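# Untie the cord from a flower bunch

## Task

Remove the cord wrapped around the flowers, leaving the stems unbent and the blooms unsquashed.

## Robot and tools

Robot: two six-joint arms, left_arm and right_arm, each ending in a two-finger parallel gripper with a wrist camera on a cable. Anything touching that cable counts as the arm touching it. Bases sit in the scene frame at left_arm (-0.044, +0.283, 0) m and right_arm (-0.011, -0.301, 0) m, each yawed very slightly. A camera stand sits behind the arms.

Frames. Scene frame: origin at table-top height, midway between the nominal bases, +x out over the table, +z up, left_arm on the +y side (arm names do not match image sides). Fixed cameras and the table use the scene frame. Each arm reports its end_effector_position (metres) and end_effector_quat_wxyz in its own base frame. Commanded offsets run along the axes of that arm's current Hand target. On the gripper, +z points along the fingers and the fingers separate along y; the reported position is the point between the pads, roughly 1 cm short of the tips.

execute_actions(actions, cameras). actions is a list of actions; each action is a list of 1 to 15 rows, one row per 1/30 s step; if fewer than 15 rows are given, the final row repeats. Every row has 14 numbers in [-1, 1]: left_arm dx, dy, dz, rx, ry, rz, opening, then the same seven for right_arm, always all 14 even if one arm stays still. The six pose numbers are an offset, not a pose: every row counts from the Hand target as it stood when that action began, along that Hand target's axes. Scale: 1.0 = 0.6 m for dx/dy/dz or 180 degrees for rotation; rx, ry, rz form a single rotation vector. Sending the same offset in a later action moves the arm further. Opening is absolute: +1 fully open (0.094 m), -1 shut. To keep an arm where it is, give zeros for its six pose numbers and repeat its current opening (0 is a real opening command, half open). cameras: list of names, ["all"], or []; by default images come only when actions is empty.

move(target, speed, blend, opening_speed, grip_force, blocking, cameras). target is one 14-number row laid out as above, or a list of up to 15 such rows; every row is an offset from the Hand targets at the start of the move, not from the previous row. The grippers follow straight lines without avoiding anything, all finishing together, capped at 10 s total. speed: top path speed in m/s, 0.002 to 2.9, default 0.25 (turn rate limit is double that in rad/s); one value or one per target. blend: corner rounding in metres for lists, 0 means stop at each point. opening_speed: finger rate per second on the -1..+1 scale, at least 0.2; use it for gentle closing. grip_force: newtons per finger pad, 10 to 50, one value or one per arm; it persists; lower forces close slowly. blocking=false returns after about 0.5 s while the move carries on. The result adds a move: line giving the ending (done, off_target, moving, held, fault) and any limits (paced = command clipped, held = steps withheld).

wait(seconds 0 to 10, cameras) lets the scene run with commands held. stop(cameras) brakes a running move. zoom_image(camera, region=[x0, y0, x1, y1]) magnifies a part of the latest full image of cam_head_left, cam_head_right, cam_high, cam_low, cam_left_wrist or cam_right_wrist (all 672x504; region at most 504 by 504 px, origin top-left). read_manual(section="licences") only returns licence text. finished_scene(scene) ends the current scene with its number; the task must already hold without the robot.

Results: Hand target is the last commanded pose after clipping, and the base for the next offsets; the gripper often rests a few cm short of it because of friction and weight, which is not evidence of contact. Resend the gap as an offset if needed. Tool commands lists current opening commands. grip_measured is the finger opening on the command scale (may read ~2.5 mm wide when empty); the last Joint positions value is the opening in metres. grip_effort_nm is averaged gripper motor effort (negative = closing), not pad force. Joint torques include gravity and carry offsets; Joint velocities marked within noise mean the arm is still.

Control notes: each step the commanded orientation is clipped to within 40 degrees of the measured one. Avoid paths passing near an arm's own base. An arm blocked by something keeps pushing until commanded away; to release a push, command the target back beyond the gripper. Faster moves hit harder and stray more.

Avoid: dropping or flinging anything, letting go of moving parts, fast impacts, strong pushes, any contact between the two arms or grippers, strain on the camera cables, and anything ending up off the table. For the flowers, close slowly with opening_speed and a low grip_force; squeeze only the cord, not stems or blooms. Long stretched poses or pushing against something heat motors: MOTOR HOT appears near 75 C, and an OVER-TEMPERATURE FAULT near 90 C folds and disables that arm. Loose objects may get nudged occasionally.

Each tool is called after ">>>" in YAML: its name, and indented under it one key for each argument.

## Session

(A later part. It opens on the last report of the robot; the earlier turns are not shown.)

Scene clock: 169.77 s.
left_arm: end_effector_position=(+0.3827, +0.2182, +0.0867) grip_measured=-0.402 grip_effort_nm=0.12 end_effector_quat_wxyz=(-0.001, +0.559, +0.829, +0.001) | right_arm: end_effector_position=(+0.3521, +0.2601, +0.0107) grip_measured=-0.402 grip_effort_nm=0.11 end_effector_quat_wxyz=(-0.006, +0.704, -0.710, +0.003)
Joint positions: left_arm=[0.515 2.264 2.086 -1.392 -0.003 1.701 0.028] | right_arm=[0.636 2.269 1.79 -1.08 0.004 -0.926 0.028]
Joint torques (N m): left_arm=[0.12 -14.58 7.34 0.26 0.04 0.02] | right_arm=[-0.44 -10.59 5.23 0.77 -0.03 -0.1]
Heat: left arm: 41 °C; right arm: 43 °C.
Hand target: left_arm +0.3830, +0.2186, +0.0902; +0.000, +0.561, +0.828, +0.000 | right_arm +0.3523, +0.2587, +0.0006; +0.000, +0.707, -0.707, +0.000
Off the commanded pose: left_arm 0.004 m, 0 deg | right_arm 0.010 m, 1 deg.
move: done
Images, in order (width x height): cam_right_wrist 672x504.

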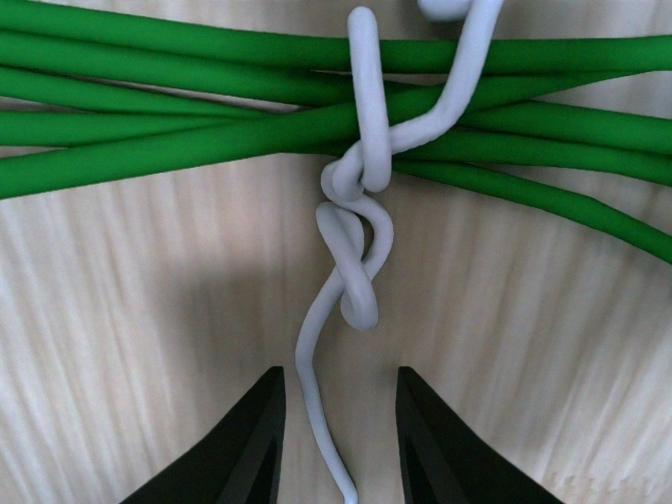

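>>> move:
  target:
    - [0, 0, 0, 0, 0, 0, -0.4, 0.0, 0.0, 0.008, 0, 0, 0, -0.4]
    - [0, 0, 0, 0, 0, 0, -0.4, 0.0, 0.0, 0.008, 0, 0, 0, -1]
  speed: 0.03
  opening_speed: 0.6
  cameras: ["cam_right_wrist"]

Scene clock: 172.87 s.
left_arm: end_effector_position=(+0.3827, +0.2182, +0.0867) grip_measured=-0.402 grip_effort_nm=0.12 end_effector_quat_wxyz=(-0.001, +0.559, +0.829, +0.001) | right_arm: end_effector_position=(+0.3532, +0.2609, +0.0085) grip_measured=-0.952 grip_effort_nm=-0.94 end_effector_quat_wxyz=(-0.010, +0.704, -0.710, +0.003)
Joint positions: left_arm=[0.515 2.264 2.086 -1.392 -0.003 1.701 0.028] | right_arm=[0.636 2.269 1.782 -1.063 0.004 -0.927 0.002]
Joint torques (N m): left_arm=[0.12 -14.6 7.34 0.27 0.04 0.02] | right_arm=[-0.44 -10.19 5.08 0.78 -0.03 -0.09]
Heat: left arm: 41 °C; right arm: 43 °C.
Hand target: left_arm +0.3830, +0.2186, +0.0902; +0.000, +0.561, +0.828, +0.000 | right_arm +0.3523, +0.2587, -0.0042; +0.000, +0.707, -0.708, +0.000
Off the commanded pose: left_arm 0.004 m, 0 deg | right_arm 0.013 m, 1 deg.
move: off_target (right_arm); target 2's new opening was sent with right_arm's hand 0.013 m and 1 deg from that target
Images, in order (width x height): cam_right_wrist 672x504.

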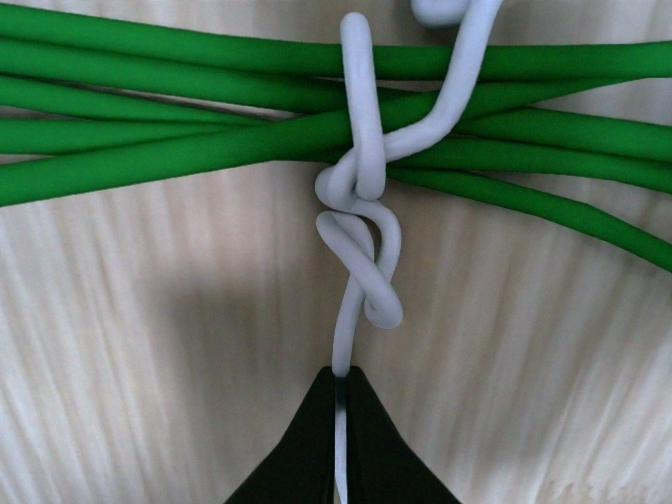

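>>> move:
  target:
    - [0, 0, 0, 0, 0, 0, -0.4, 0.01, 0.0, -0.05, 0, 0, 0, -1]
    - [0, 0, 0, 0, 0, 0, -0.4, 0.1, 0.0, -0.05, 0, 0, 0, -1]
  speed: 0.05
  blend: [0.005, 0]
  cameras: ["cam_right_wrist", "cam_head_right", "cam_high"]

>>> zoom_image:
  camera: "cam_head_right"
  region: [180, 230, 360, 330]

Scene clock: 176.77 s.
left_arm: end_effector_position=(+0.3827, +0.2182, +0.0867) grip_measured=-0.402 grip_effort_nm=0.12 end_effector_quat_wxyz=(-0.001, +0.559, +0.829, +0.001) | right_arm: end_effector_position=(+0.3480, +0.1964, +0.0105) grip_measured=-0.955 grip_effort_nm=-1.01 end_effector_quat_wxyz=(+0.024, +0.702, -0.711, -0.005)
Joint positions: left_arm=[0.515 2.264 2.086 -1.392 -0.003 1.701 0.028] | right_arm=[0.513 2.181 1.642 -1.081 0.004 -1.045 0.002]
Joint torques (N m): left_arm=[0.12 -14.58 7.32 0.27 0.05 0.02] | right_arm=[-0.21 -15.46 4.85 0.62 -0.03 -0.11]
Heat: left arm: 42 °C; right arm: 43 °C.
Hand target: left_arm +0.3830, +0.2186, +0.0902; +0.000, +0.561, +0.828, +0.000 | right_arm +0.3523, +0.1987, +0.0259; +0.000, +0.707, -0.708, +0.000
Off the commanded pose: left_arm 0.004 m, 0 deg | right_arm 0.016 m, 3 deg.
move: off_target (right_arm)
Images, in order (width x height): cam_head_right 672x504, cam_high 672x504, cam_right_wrist 672x504.

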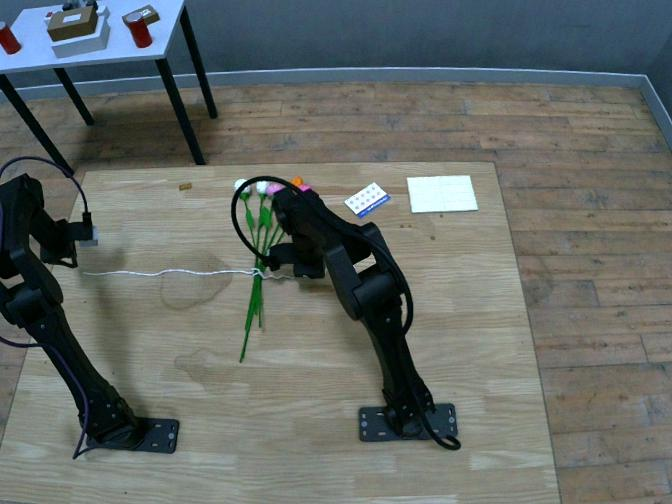

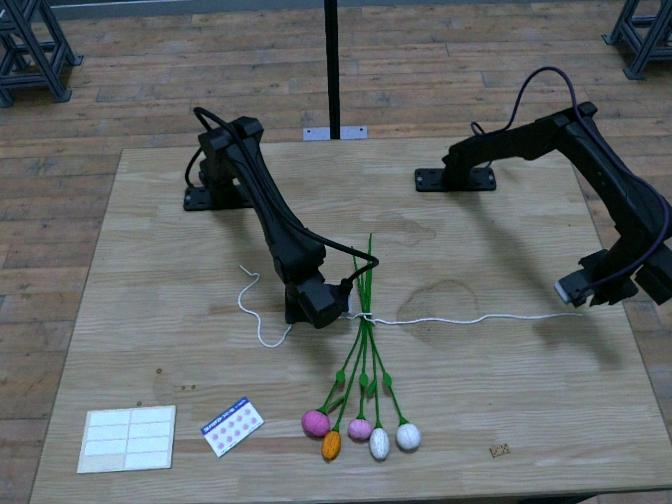

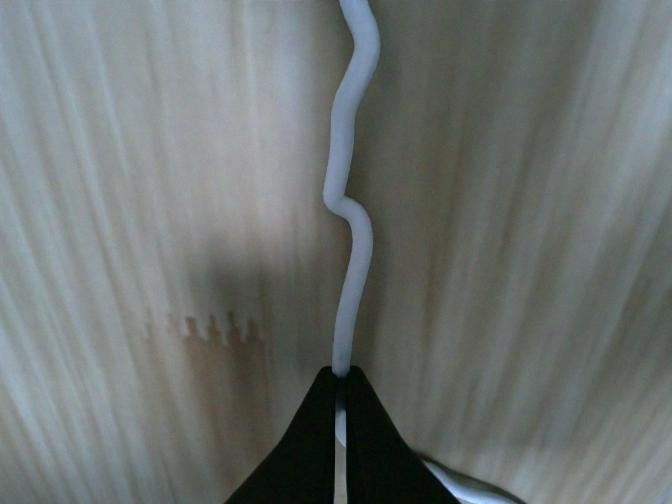

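Scaled by 2.800 from the camera's 672x504 image, which has a finer 960x720 frame.

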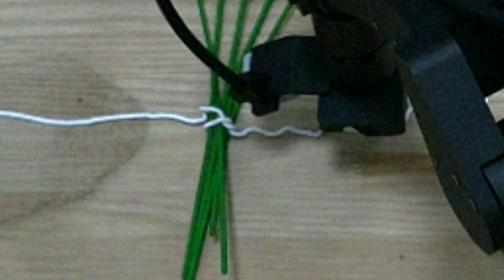

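>>> move:
  target: [0, 0, 0, 0, 0, 0, -0.4, 0.1, 0.0, -0.015, 0, 0, 0, -1]
  speed: 0.06
  cameras: ["cam_head_left", "cam_head_right", "cam_high"]

>>> zoom_image:
  camera: "cam_head_right"
  region: [180, 230, 360, 330]

Scene clock: 179.83 s.
left_arm: end_effector_position=(+0.3827, +0.2182, +0.0867) grip_measured=-0.402 grip_effort_nm=0.12 end_effector_quat_wxyz=(-0.001, +0.559, +0.829, +0.001) | right_arm: end_effector_position=(+0.3493, +0.1381, +0.0218) grip_measured=-0.955 grip_effort_nm=-1.01 end_effector_quat_wxyz=(+0.020, +0.703, -0.711, -0.006)
Joint positions: left_arm=[0.515 2.264 2.086 -1.392 -0.003 1.701 0.028] | right_arm=[0.376 2.071 1.516 -1.058 0.004 -1.183 0.002]
Joint torques (N m): left_arm=[0.1 -14.58 7.32 0.27 0.05 0.01] | right_arm=[-0.34 -14.22 4.81 0.6 -0.02 -0.11]
Heat: left arm: 42 °C; right arm: 43 °C.
Hand target: left_arm +0.3830, +0.2186, +0.0902; +0.000, +0.561, +0.828, +0.000 | right_arm +0.3522, +0.1386, +0.0348; +0.000, +0.707, -0.708, -0.001
Off the commanded pose: left_arm 0.004 m, 0 deg | right_arm 0.013 m, 2 deg.
move: off_target (right_arm)
Images, in order (width x height): cam_head_left 672x504, cam_head_right 672x504, cam_high 672x504.

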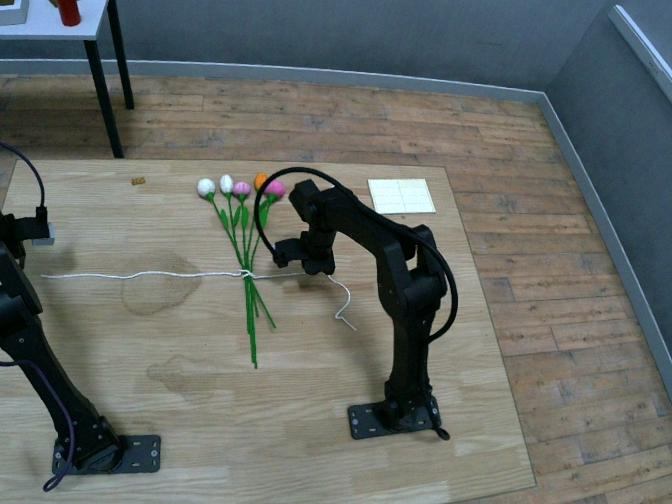

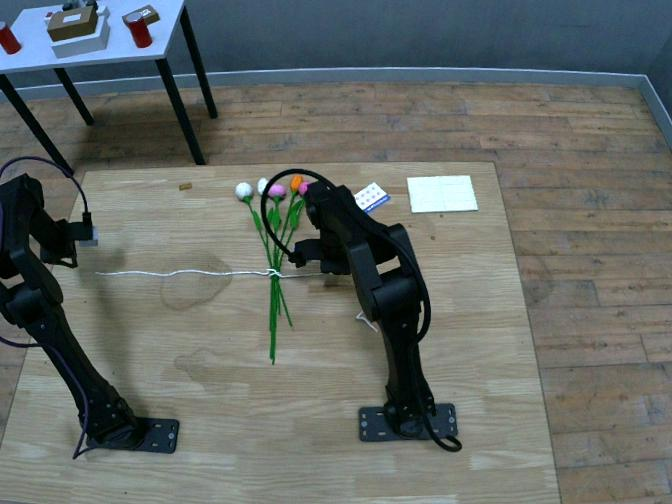

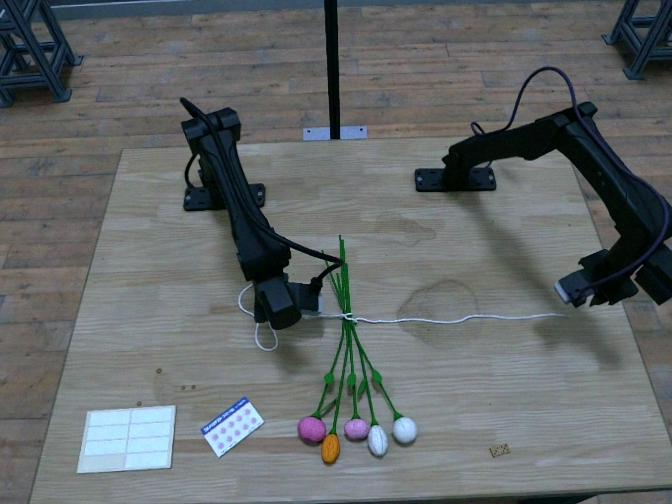

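Scaled by 2.800 from the camera's 672x504 image, which has a finer 960x720 frame.

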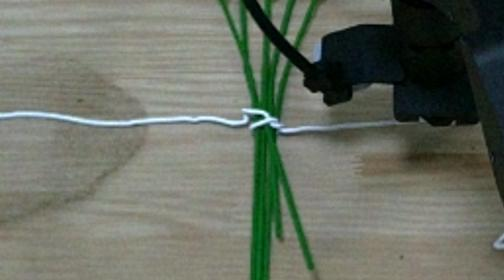

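>>> move:
  target: [-0.566, -0.2005, 0.05, 0, 0, 0, -0.4, 0, 0, 0, 0, 0, 0, -1]
  speed: 0.2
  cameras: ["cam_left_wrist", "cam_head_left", "cam_high"]

Scene clock: 215.77 s.
left_arm: end_effector_position=(+0.3945, -0.1413, +0.0630) grip_measured=-0.402 grip_effort_nm=0.12 end_effector_quat_wxyz=(+0.005, +0.565, +0.825, +0.004) | right_arm: end_effector_position=(+0.3493, +0.1381, +0.0218) grip_measured=-0.955 grip_effort_nm=-1.01 end_effector_quat_wxyz=(+0.020, +0.703, -0.711, -0.006)
Joint positions: left_arm=[-0.349 2.155 1.814 -1.219 -0.006 0.851 0.028] | right_arm=[0.376 2.071 1.516 -1.058 0.004 -1.184 0.002]
Joint torques (N m): left_arm=[0.34 -11.97 7.54 0.34 0.06 -0.1] | right_arm=[-0.32 -14.22 4.81 0.6 -0.02 -0.11]
Heat: left arm: 42 °C; right arm: 43 °C.
Hand target: left_arm +0.3970, -0.1413, +0.0601; +0.000, +0.561, +0.828, +0.001 | right_arm +0.3522, +0.1386, +0.0348; +0.000, +0.707, -0.708, -0.001
Off the commanded pose: left_arm 0.004 m, 1 deg | right_arm 0.013 m, 2 deg.
move: off_target (right_arm)
Images, in order (width x height): cam_head_left 672x504, cam_high 672x504, cam_left_wrist 672x504.

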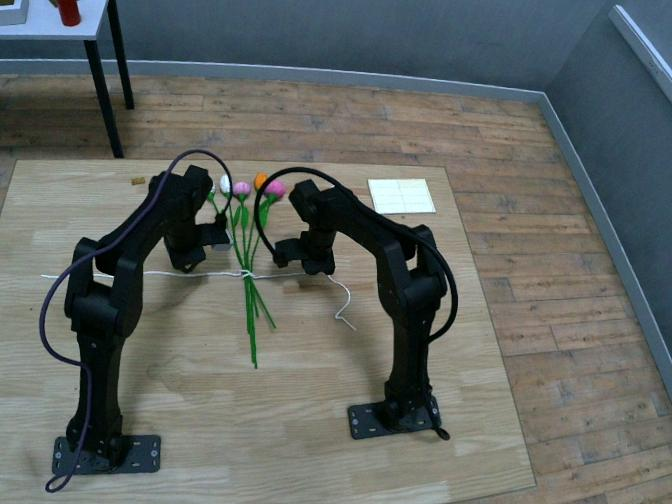

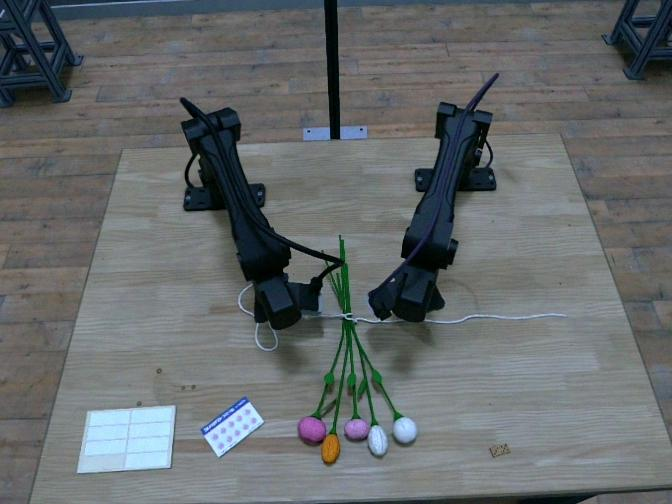

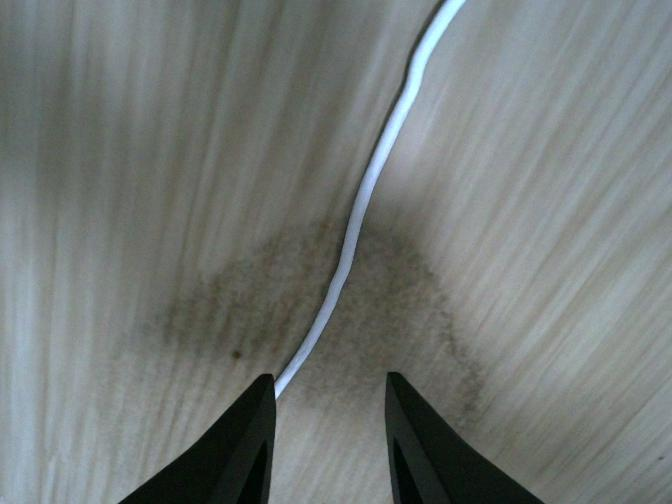

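>>> move:
  target:
    - [0, 0, 0.085, 0, 0, 0.129, -0.4, 0, 0, 0, 0, 0, 0, -1]
    - [0, 0, 0.085, 0, 0, 0.129, -1, 0, 0, 0, 0, 0, 0, -1]
  speed: 0.08
  opening_speed: 0.7
  cameras: ["cam_left_wrist"]

Scene clock: 222.90 s.
left_arm: end_effector_position=(+0.4009, -0.1436, +0.0216) grip_measured=-0.958 grip_effort_nm=-0.96 end_effector_quat_wxyz=(+0.012, +0.715, +0.699, +0.009) | right_arm: end_effector_position=(+0.3493, +0.1381, +0.0218) grip_measured=-0.955 grip_effort_nm=-1.01 end_effector_quat_wxyz=(+0.020, +0.703, -0.711, -0.006)
Joint positions: left_arm=[-0.349 2.192 1.707 -1.055 -0.006 1.245 0.002] | right_arm=[0.376 2.071 1.516 -1.058 0.004 -1.184 0.002]
Joint velocities: left_arm=[-0.012 -0.007 -0.002 -0.154 -0.037 0.037 0] | right_arm=[within noise]
Joint torques (N m): left_arm=[0.34 -11.99 4.85 0.54 0.06 0.02] | right_arm=[-0.32 -14.22 4.79 0.6 -0.03 -0.1]
Heat: left arm: 41 °C; right arm: 43 °C.
Hand target: left_arm +0.3970, -0.1413, +0.0090; +0.000, +0.716, +0.698, +0.001 | right_arm +0.3522, +0.1386, +0.0348; +0.000, +0.707, -0.708, -0.001
Off the commanded pose: left_arm 0.013 m, 2 deg | right_arm 0.013 m, 2 deg.
move: off_target (left_arm, right_arm); target 2's new opening was sent with left_arm's hand 0.013 m and 2 deg from that target
Images, in order (width x height): cam_left_wrist 672x504.

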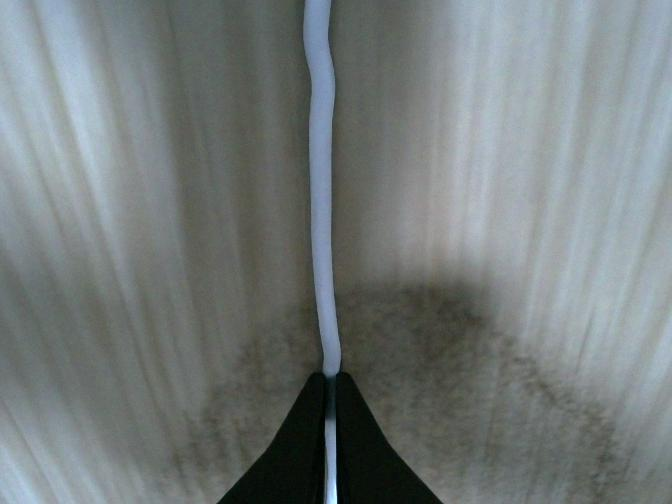

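>>> move:
  target:
    - [0, 0, -0.02, 0, 0, 0, -1, 0, 0, 0, 0, 0, 0, -1]
    - [-0.07, -0.182, -0.02, 0, 0, 0, -1, -0.0917, 0.15, 0, 0, 0, 0, -1]
  speed: 0.06
  blend: [0.005, 0]
  cameras: ["cam_head_left", "cam_head_right", "cam_high"]

Scene clock: 228.80 s.
left_arm: end_effector_position=(+0.2918, -0.1787, +0.0178) grip_measured=-0.961 grip_effort_nm=-1.02 end_effector_quat_wxyz=(-0.005, +0.716, +0.698, +0.005) | right_arm: end_effector_position=(+0.2601, +0.1901, +0.0255) grip_measured=-0.955 grip_effort_nm=-1.01 end_effector_quat_wxyz=(+0.022, +0.709, -0.705, -0.001)
Joint positions: left_arm=[-0.559 1.925 1.286 -0.938 -0.013 1.036 0.002] | right_arm=[0.63 1.877 1.252 -0.99 0.004 -0.947 0.002]
Joint torques (N m): left_arm=[-0.58 -13.11 4.15 0.44 0.11 -0.09] | right_arm=[0.21 -11.95 4.78 0.65 -0.04 0.14]
Heat: left arm: 41 °C; right arm: 43 °C.
Hand target: left_arm +0.2867, -0.1803, +0.0209; +0.000, +0.716, +0.698, +0.000 | right_arm +0.2622, +0.1938, +0.0349; +0.000, +0.707, -0.707, -0.001
Off the commanded pose: left_arm 0.006 m, 1 deg | right_arm 0.010 m, 3 deg.
move: off_target (right_arm)
Images, in order (width x height): cam_head_left 672x504, cam_head_right 672x504, cam_high 672x504.

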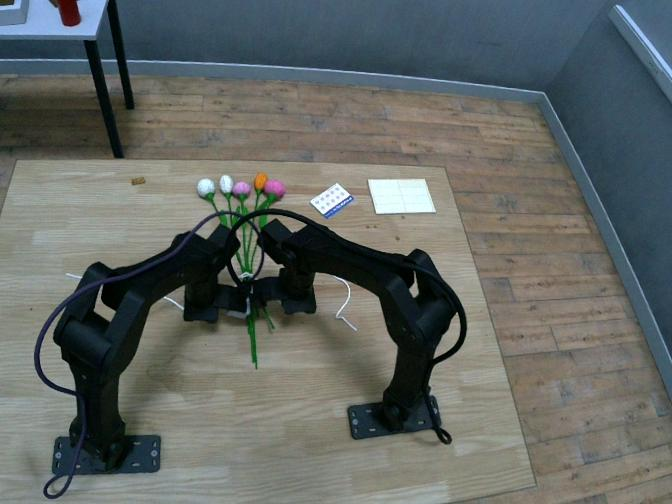

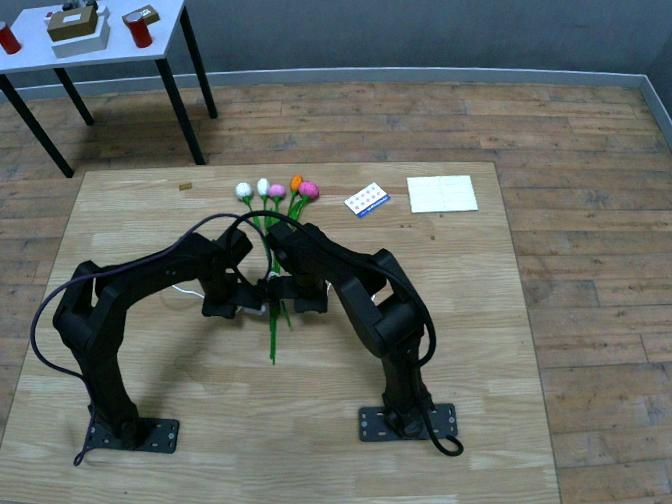

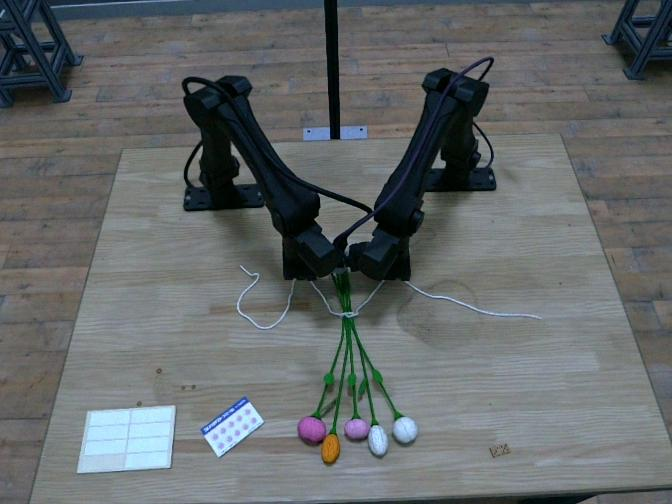

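>>> move:
  target: [0.06, 0.07, 0, 0, 0, 0, -1, 0.06, -0.07, 0, 0, 0, 0, -1]
  speed: 0.08
  cameras: ["cam_head_left", "cam_high", "cam_left_wrist"]

Scene clock: 234.33 s.
left_arm: end_effector_position=(+0.3276, -0.1444, +0.0226) grip_measured=-0.961 grip_effort_nm=-1.02 end_effector_quat_wxyz=(+0.005, +0.714, +0.700, +0.004) | right_arm: end_effector_position=(+0.3001, +0.1543, +0.0358) grip_measured=-0.955 grip_effort_nm=-1.01 end_effector_quat_wxyz=(+0.000, +0.702, -0.712, +0.003)
Joint positions: left_arm=[-0.42 1.957 1.353 -0.954 -0.005 1.17 0.002] | right_arm=[0.475 1.877 1.297 -0.99 0.006 -1.081 0.002]
Joint torques (N m): left_arm=[0.1 -9.68 7.21 0.31 0.05 0.02] | right_arm=[-0.02 -7.06 7.38 0.55 -0.04 -0.08]
Heat: left arm: 41 °C; right arm: 42 °C.
Hand target: left_arm +0.3297, -0.1455, +0.0210; +0.000, +0.716, +0.698, +0.000 | right_arm +0.3043, +0.1577, +0.0349; +0.000, +0.707, -0.708, +0.000
Off the commanded pose: left_arm 0.003 m, 1 deg | right_arm 0.005 m, 1 deg.
move: done
Images, in order (width x height): cam_head_left 672x504, cam_high 672x504, cam_left_wrist 672x504.

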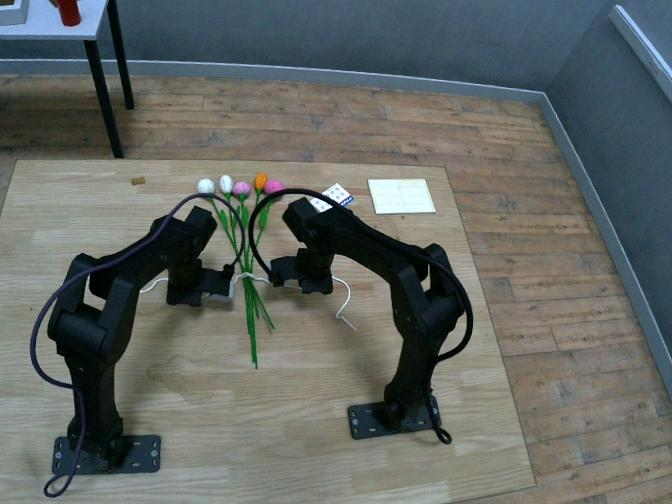

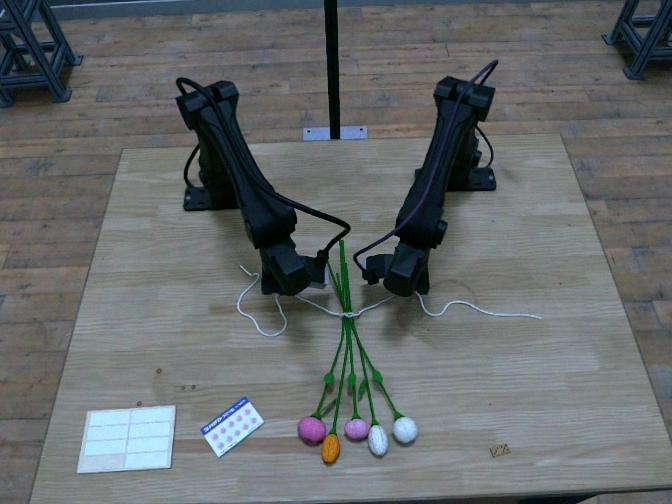

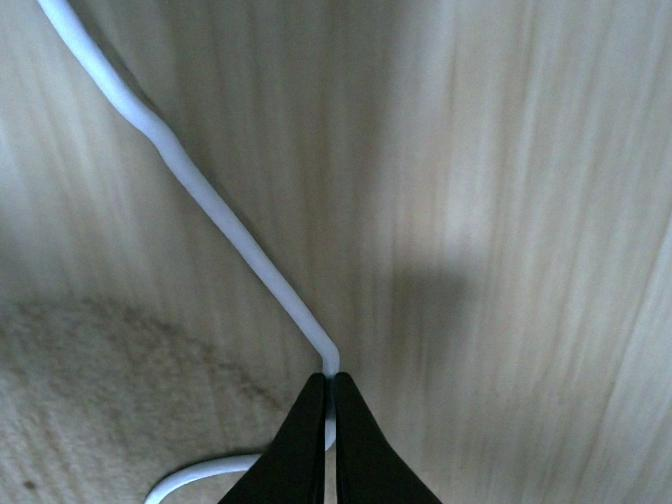

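>>> zoom_image:
  camera: "cam_head_left"
  region: [180, 160, 320, 380]

>>> move:
  target: [0, -0.1, 0, 0, 0, 0, -1, 0, 0.1, 0, 0, 0, 0, -1]
  speed: 0.06
  cameras: ["cam_head_left", "cam_high"]

>>> zoom_image:
  camera: "cam_head_left"
  region: [180, 160, 320, 380]

Scaled by 2.291 from the camera's 672x504 image, which has a finer 960x720 frame.

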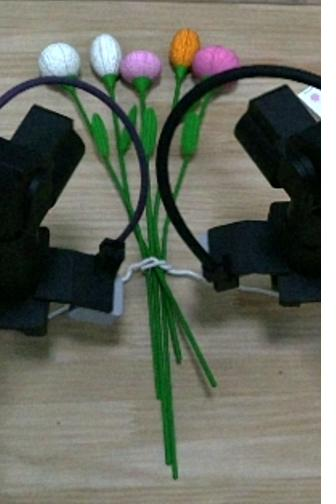

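Scene clock: 239.90 s.
left_arm: end_effector_position=(+0.2750, -0.1441, +0.0168) grip_measured=-0.961 grip_effort_nm=-1.02 end_effector_quat_wxyz=(-0.002, +0.716, +0.698, +0.003) | right_arm: end_effector_position=(+0.2451, +0.1559, +0.0281) grip_measured=-0.955 grip_effort_nm=-1.01 end_effector_quat_wxyz=(+0.014, +0.709, -0.705, +0.000)
Joint positions: left_arm=[-0.491 1.812 1.131 -0.893 -0.008 1.106 0.002] | right_arm=[0.567 1.745 1.098 -0.95 0.006 -1.009 0.002]
Joint torques (N m): left_arm=[-0.38 -12.07 4.23 0.35 0.09 -0.11] | right_arm=[0.28 -10.26 4.71 0.57 -0.06 0.15]
Heat: left arm: 41 °C; right arm: 43 °C.
Hand target: left_arm +0.2696, -0.1440, +0.0209; +0.000, +0.716, +0.698, +0.000 | right_arm +0.2442, +0.1578, +0.0349; +0.000, +0.707, -0.708, +0.000
Off the commanded pose: left_arm 0.007 m, 0 deg | right_arm 0.007 m, 2 deg.
move: done
Images, in order (width x height): cam_head_left 672x504, cam_high 672x504.

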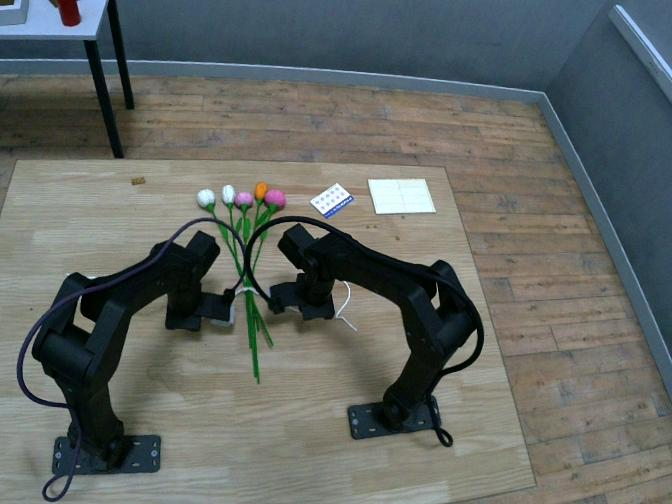

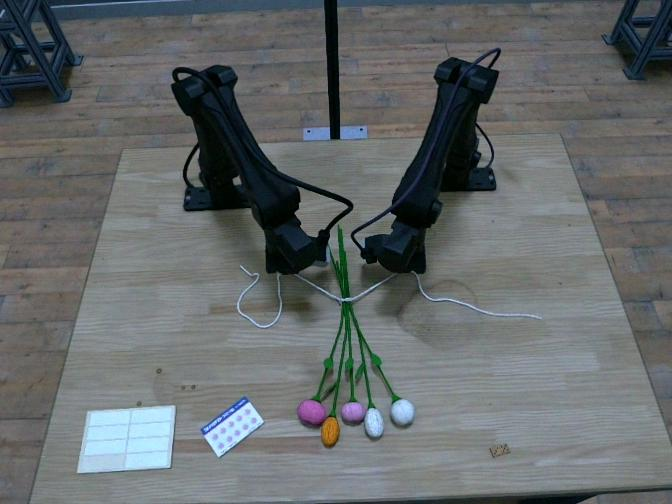

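Scaled by 2.291 from the camera's 672x504 image, which has a finer 960x720 frame.

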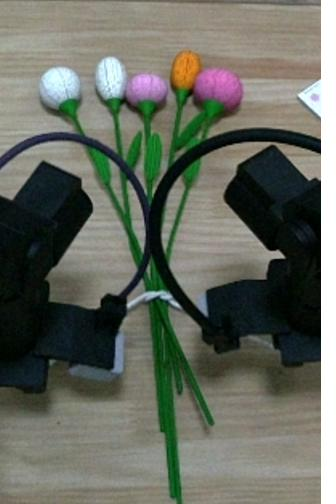

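>>> move:
  target:
    - [0, 0, 0, 0, 0, 0, -1, 0, 0, 0.033, 0, 0, 0, -1]
    - [0, 0, 0, 0, 0, 0, -0.4, 0, 0, 0.033, 0, 0, 0, -0.4]
    - [0, 0, -0.13, 0, 0, 0, -0.4, 0, 0, -0.1, 0, 0, 0, -0.4]
    - [0, 0, -0.16, 0, 0, 0, 0.2, 0.12, 0, -0.1, 0, 0, 0, -0.4]
  speed: [0.06, 0.06, 0.1, 0.15]
  blend: [0, 0, 0.02, 0]
  cameras: ["cam_head_left", "cam_high", "cam_left_wrist", "cam_right_wrist"]

Scene clock: 257.77 s.
left_arm: end_effector_position=(+0.2678, -0.1403, +0.1028) grip_measured=+0.198 grip_effort_nm=0.12 end_effector_quat_wxyz=(-0.020, +0.716, +0.698, -0.002) | right_arm: end_effector_position=(+0.2490, +0.0859, +0.0898) grip_measured=-0.402 grip_effort_nm=0.11 end_effector_quat_wxyz=(+0.006, +0.702, -0.712, +0.002)
Joint positions: left_arm=[-0.491 1.729 1.385 -1.266 -0.008 1.106 0.056] | right_arm=[0.335 1.561 1.152 -1.172 0.009 -1.223 0.028]
Joint torques (N m): left_arm=[-0.4 -12.18 7.38 0.24 0.09 -0.07] | right_arm=[-0.08 -8.5 5.09 0.46 -0.09 -0.1]
Heat: left arm: 42 °C; right arm: 42 °C.
Hand target: left_arm +0.2696, -0.1441, +0.1169; +0.000, +0.716, +0.698, +0.000 | right_arm +0.2442, +0.0858, +0.0949; +0.000, +0.707, -0.707, +0.000
Off the commanded pose: left_arm 0.015 m, 2 deg | right_arm 0.007 m, 1 deg.
move: off_target (left_arm); target 4's new opening was sent with left_arm's hand 0.015 m and 2 deg from that target
Images, in order (width x height): cam_head_left 672x504, cam_high 672x504, cam_left_wrist 672x504, cam_right_wrist 672x504.

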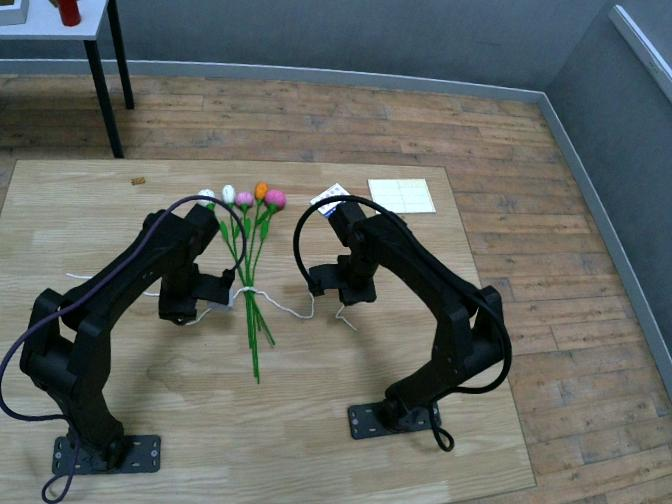

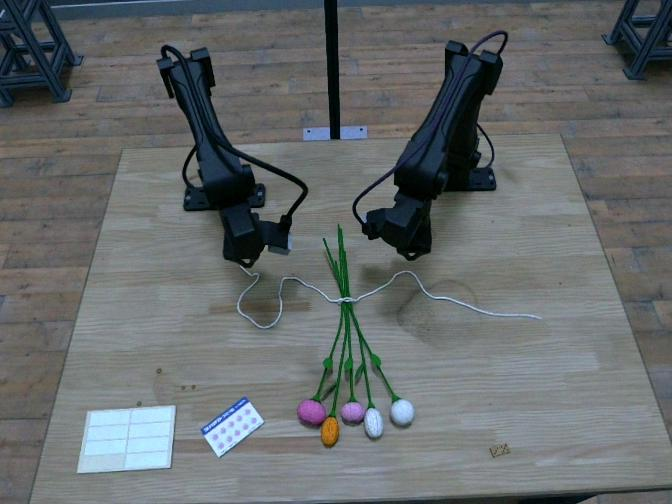

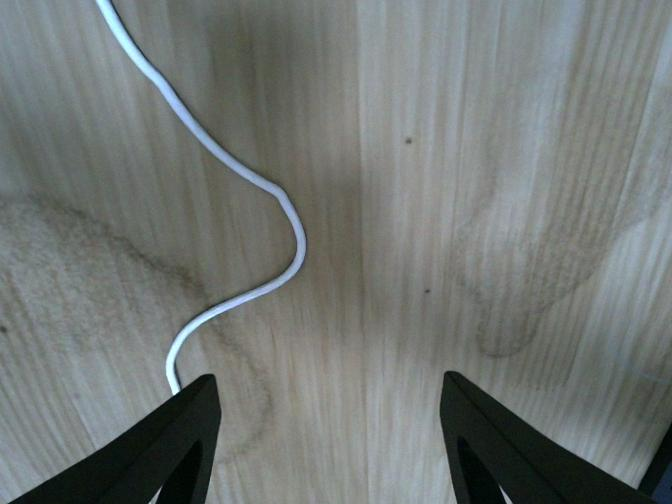

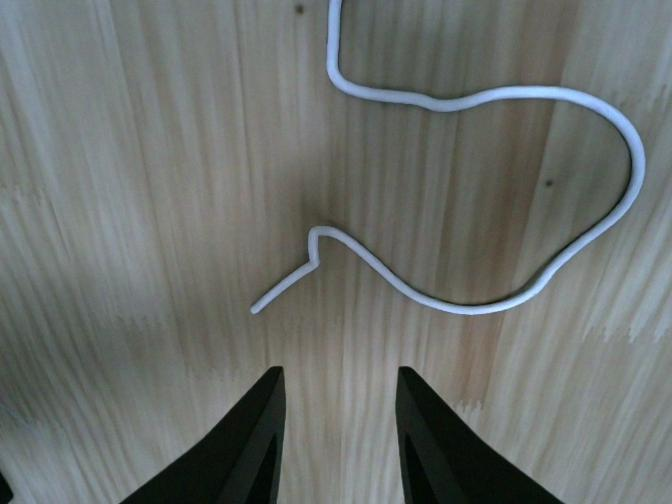

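>>> move:
  target: [-0.2308, 0.0573, 0, 0, 0, -0.5, 0.1, 0.1, 0, 0, 0, 0, 0.944, -0.4]
  speed: 0.4
  cameras: ["cam_head_left", "cam_high", "cam_left_wrist", "cam_right_wrist"]

Scene clock: 266.63 s.
left_arm: end_effector_position=(+0.2996, -0.2800, +0.1204) grip_measured=+0.102 grip_effort_nm=-0.11 end_effector_quat_wxyz=(+0.005, +0.014, +1.000, -0.003) | right_arm: end_effector_position=(+0.2479, +0.0282, +0.0905) grip_measured=-0.402 grip_effort_nm=0.11 end_effector_quat_wxyz=(-0.007, +0.636, +0.772, -0.001)
Joint positions: left_arm=[-0.755 2.115 1.98 -1.425 -0.003 -0.727 0.052] | right_arm=[0.103 1.509 1.106 -1.179 -0.008 1.482 0.028]
Joint torques (N m): left_arm=[-0.46 -11.36 7.57 0.37 0.04 -0.13] | right_arm=[-0.23 -7.95 5.05 0.49 0.11 0.2]
Heat: left arm: 42 °C; right arm: 42 °C.
Hand target: left_arm +0.3004, -0.2834, +0.1169; +0.000, +0.013, +1.000, +0.000 | right_arm +0.2441, +0.0258, +0.0949; +0.000, +0.643, +0.766, +0.000
Off the commanded pose: left_arm 0.005 m, 1 deg | right_arm 0.006 m, 1 deg.
move: done
Images, in order (width x height): cam_head_left 672x504, cam_high 672x504, cam_left_wrist 672x504, cam_right_wrist 672x504.

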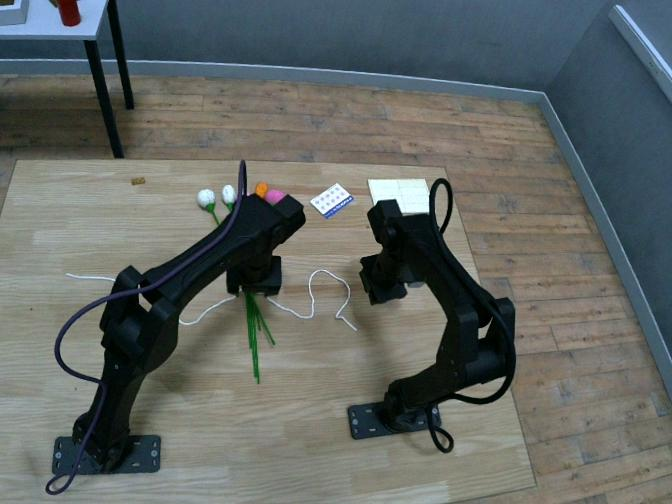

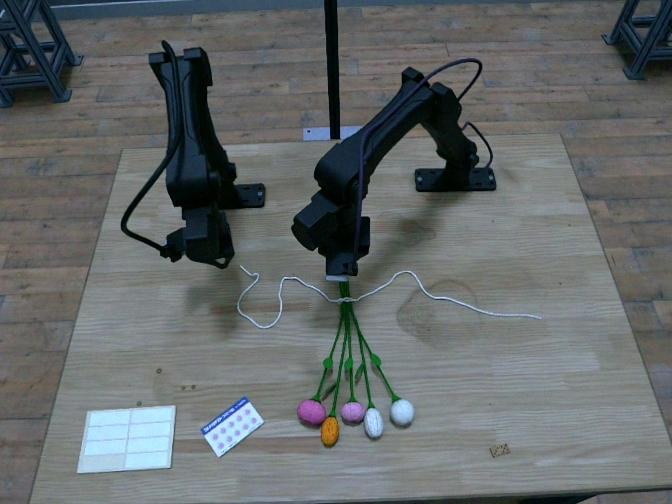

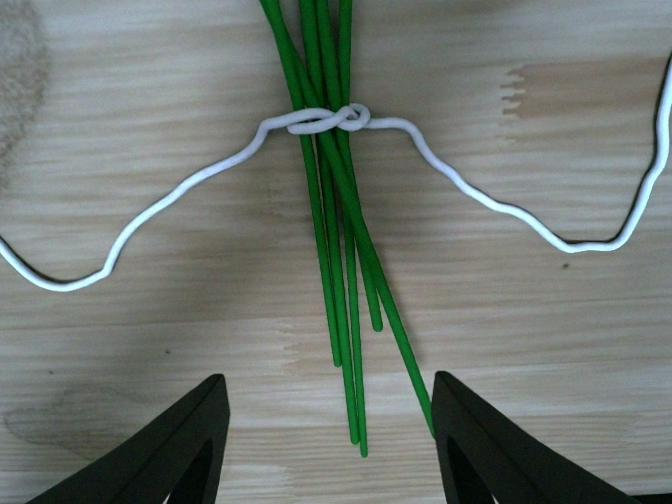

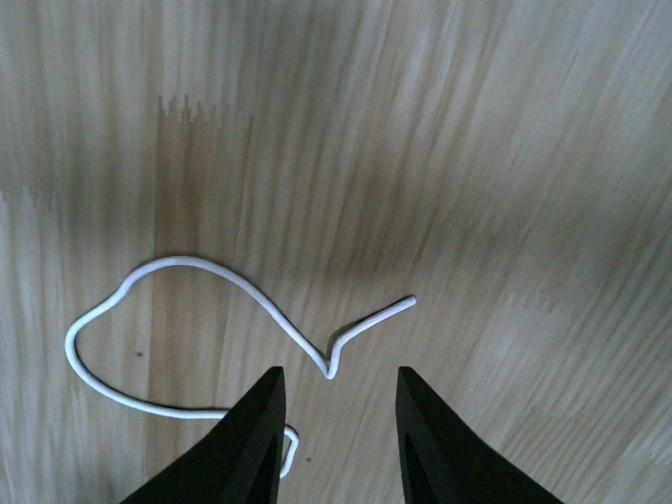

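>>> move:
  target:
    - [-0.0425, 0, 0, 0, 0, 0, -0.149, 0.163, 0.1138, 0.04, 0, 0, -0.444, -0.4]
    - [-0.0425, 0, 0.175, 0, 0, 0, -0.149, 0.163, 0.1138, 0.058, 0, 0, -0.444, -0.4]
  speed: [0.4, 0.07]
  blend: [0, 0]
  cameras: ["cam_head_left", "cam_high", "cam_left_wrist", "cam_right_wrist"]

Scene clock: 279.80 s.
left_arm: end_effector_position=(+0.3227, -0.2839, +0.1213) grip_measured=-0.147 grip_effort_nm=-0.11 end_effector_quat_wxyz=(+0.005, +0.013, +1.000, -0.003) | right_arm: end_effector_position=(+0.2816, +0.1260, +0.0699) grip_measured=-0.402 grip_effort_nm=0.11 end_effector_quat_wxyz=(-0.012, +0.064, +0.998, -0.002)
Joint positions: left_arm=[-0.725 2.213 2.14 -1.485 -0.002 -0.699 0.04] | right_arm=[0.413 1.758 1.287 -1.124 -0.007 0.542 0.028]
Joint torques (N m): left_arm=[0.51 -12.15 7.5 0.38 0.04 0] | right_arm=[-0.24 -7.95 5.5 0.52 0.03 0.11]
Heat: left arm: 42 °C; right arm: 42 °C.
Hand target: left_arm +0.3259, -0.2839, +0.1168; +0.000, +0.013, +1.000, +0.000 (not the last commanded pose) | right_arm +0.2810, +0.1247, +0.0700; -0.013, +0.068, +0.998, -0.003 (not the last commanded pose)
Off the commanded pose: left_arm 0.109 m, 1 deg | right_arm 0.018 m, 7 deg.
move: held (right_arm; a check stopped the path), off_target (left_arm); path passed 1 of 2 targets; limits=held
pose unreachable (right arm): on one or more control steps of this call, first in action 0 (counted from 0), this arm could not follow its commanded pose, so it was not sent that pose on those steps. It may still have moved: this result reports where it is.
cause: moving toward the commanded pose would bring a part of the arm too close to another arm (this arm's wrist (the part past joint 4) and the left arm's wrist (the part past joint 4), along the way the arms are being sent, or toward where that arm still pushes).
Images, in order (width x height): cam_head_left 672x504, cam_high 672x504, cam_left_wrist 672x504, cam_right_wrist 672x504.

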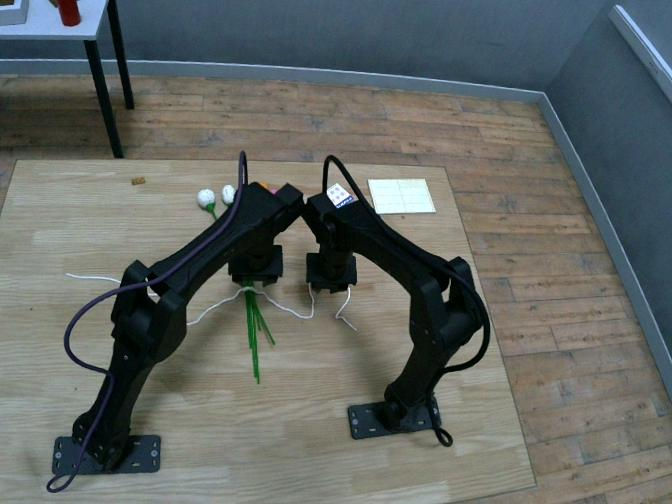

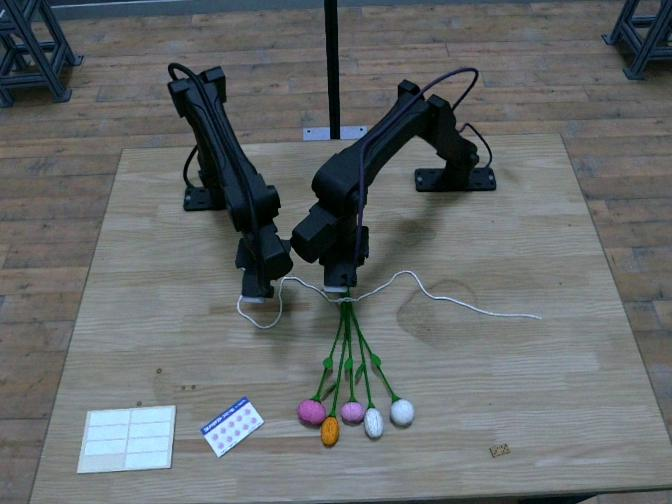

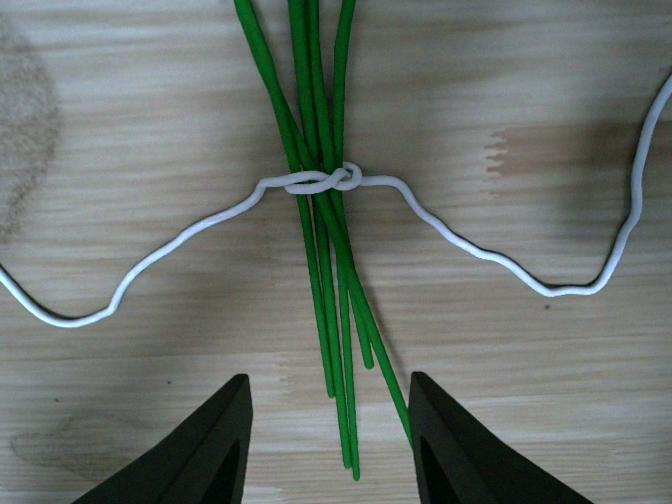

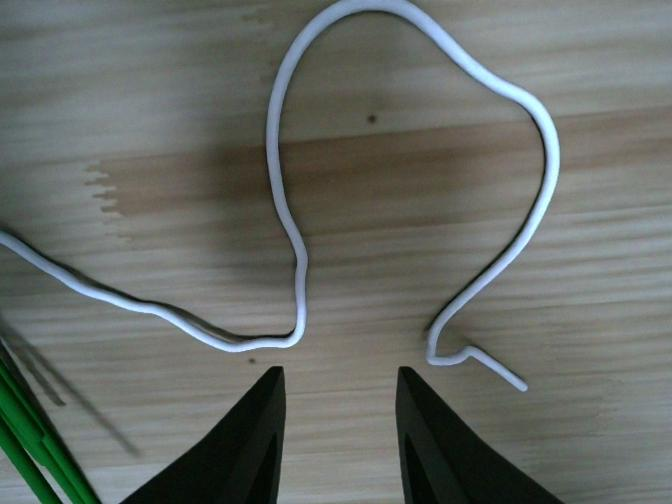

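>>> move:
  target:
    - [0, 0.2, 0, 0, 0, 0, -0.149, 0, 0, 0, 0, 0, 0, -0.4]
    - [0, 0.2, 0, 0, 0, 0, -0.149, 0, 0.0237, 0.06, 0, 0, 0, -0.4]
    - [0, 0.2, 0, 0, 0, 0, -0.149, 0, 0.0237, 0.122, 0, 0, 0, -0.4]
    - [0, 0.2, 0, 0, 0, 0, -0.149, 0, 0.0237, 0.122, 0, 0, 0, -1]
  speed: [0.2, 0.1, 0.06, 0.06]
  opening_speed: 0.8
  blend: [0.01, 0.01, 0, 0]
  cameras: ["cam_head_left", "cam_right_wrist"]

Scene clock: 291.07 s.
left_arm: end_effector_position=(+0.3299, -0.1631, +0.1104) grip_measured=-0.147 grip_effort_nm=-0.11 end_effector_quat_wxyz=(-0.011, +0.009, +1.000, +0.006) | right_arm: end_effector_position=(+0.2809, +0.1391, +0.0058) grip_measured=-0.948 grip_effort_nm=-0.97 end_effector_quat_wxyz=(-0.012, +0.064, +0.998, +0.002)
Joint positions: left_arm=[-0.462 1.969 1.724 -1.351 0 -0.445 0.04] | right_arm=[0.448 1.856 1.14 -0.873 -0.016 0.576 0.002]
Joint torques (N m): left_arm=[-0.39 -14.65 4.85 0.49 0.01 0] | right_arm=[0.21 -6.6 4.36 0.85 0.11 0.17]
Heat: left arm: 42 °C; right arm: 42 °C.
Hand target: left_arm +0.3290, -0.1640, +0.1170; +0.000, +0.013, +1.000, +0.000 | right_arm +0.2810, +0.1384, -0.0032; -0.013, +0.069, +0.998, -0.003
Off the commanded pose: left_arm 0.007 m, 2 deg | right_arm 0.009 m, 1 deg.
move: done
Images, in order (width x height): cam_head_left 672x504, cam_right_wrist 672x504.

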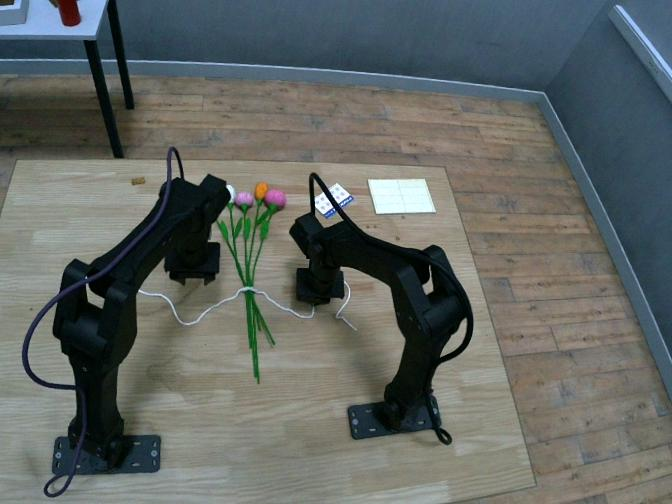

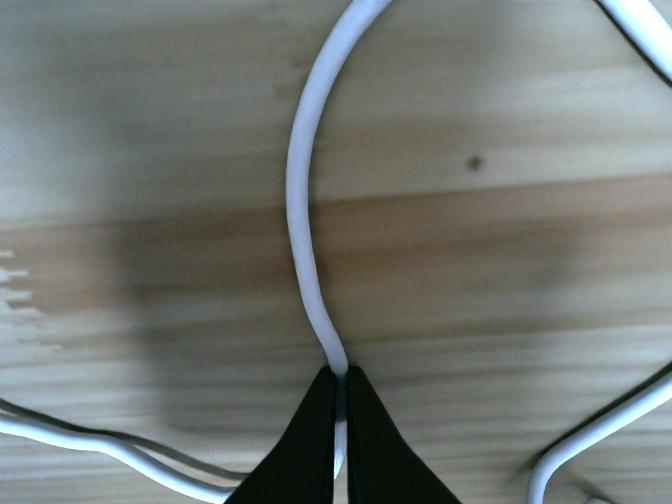

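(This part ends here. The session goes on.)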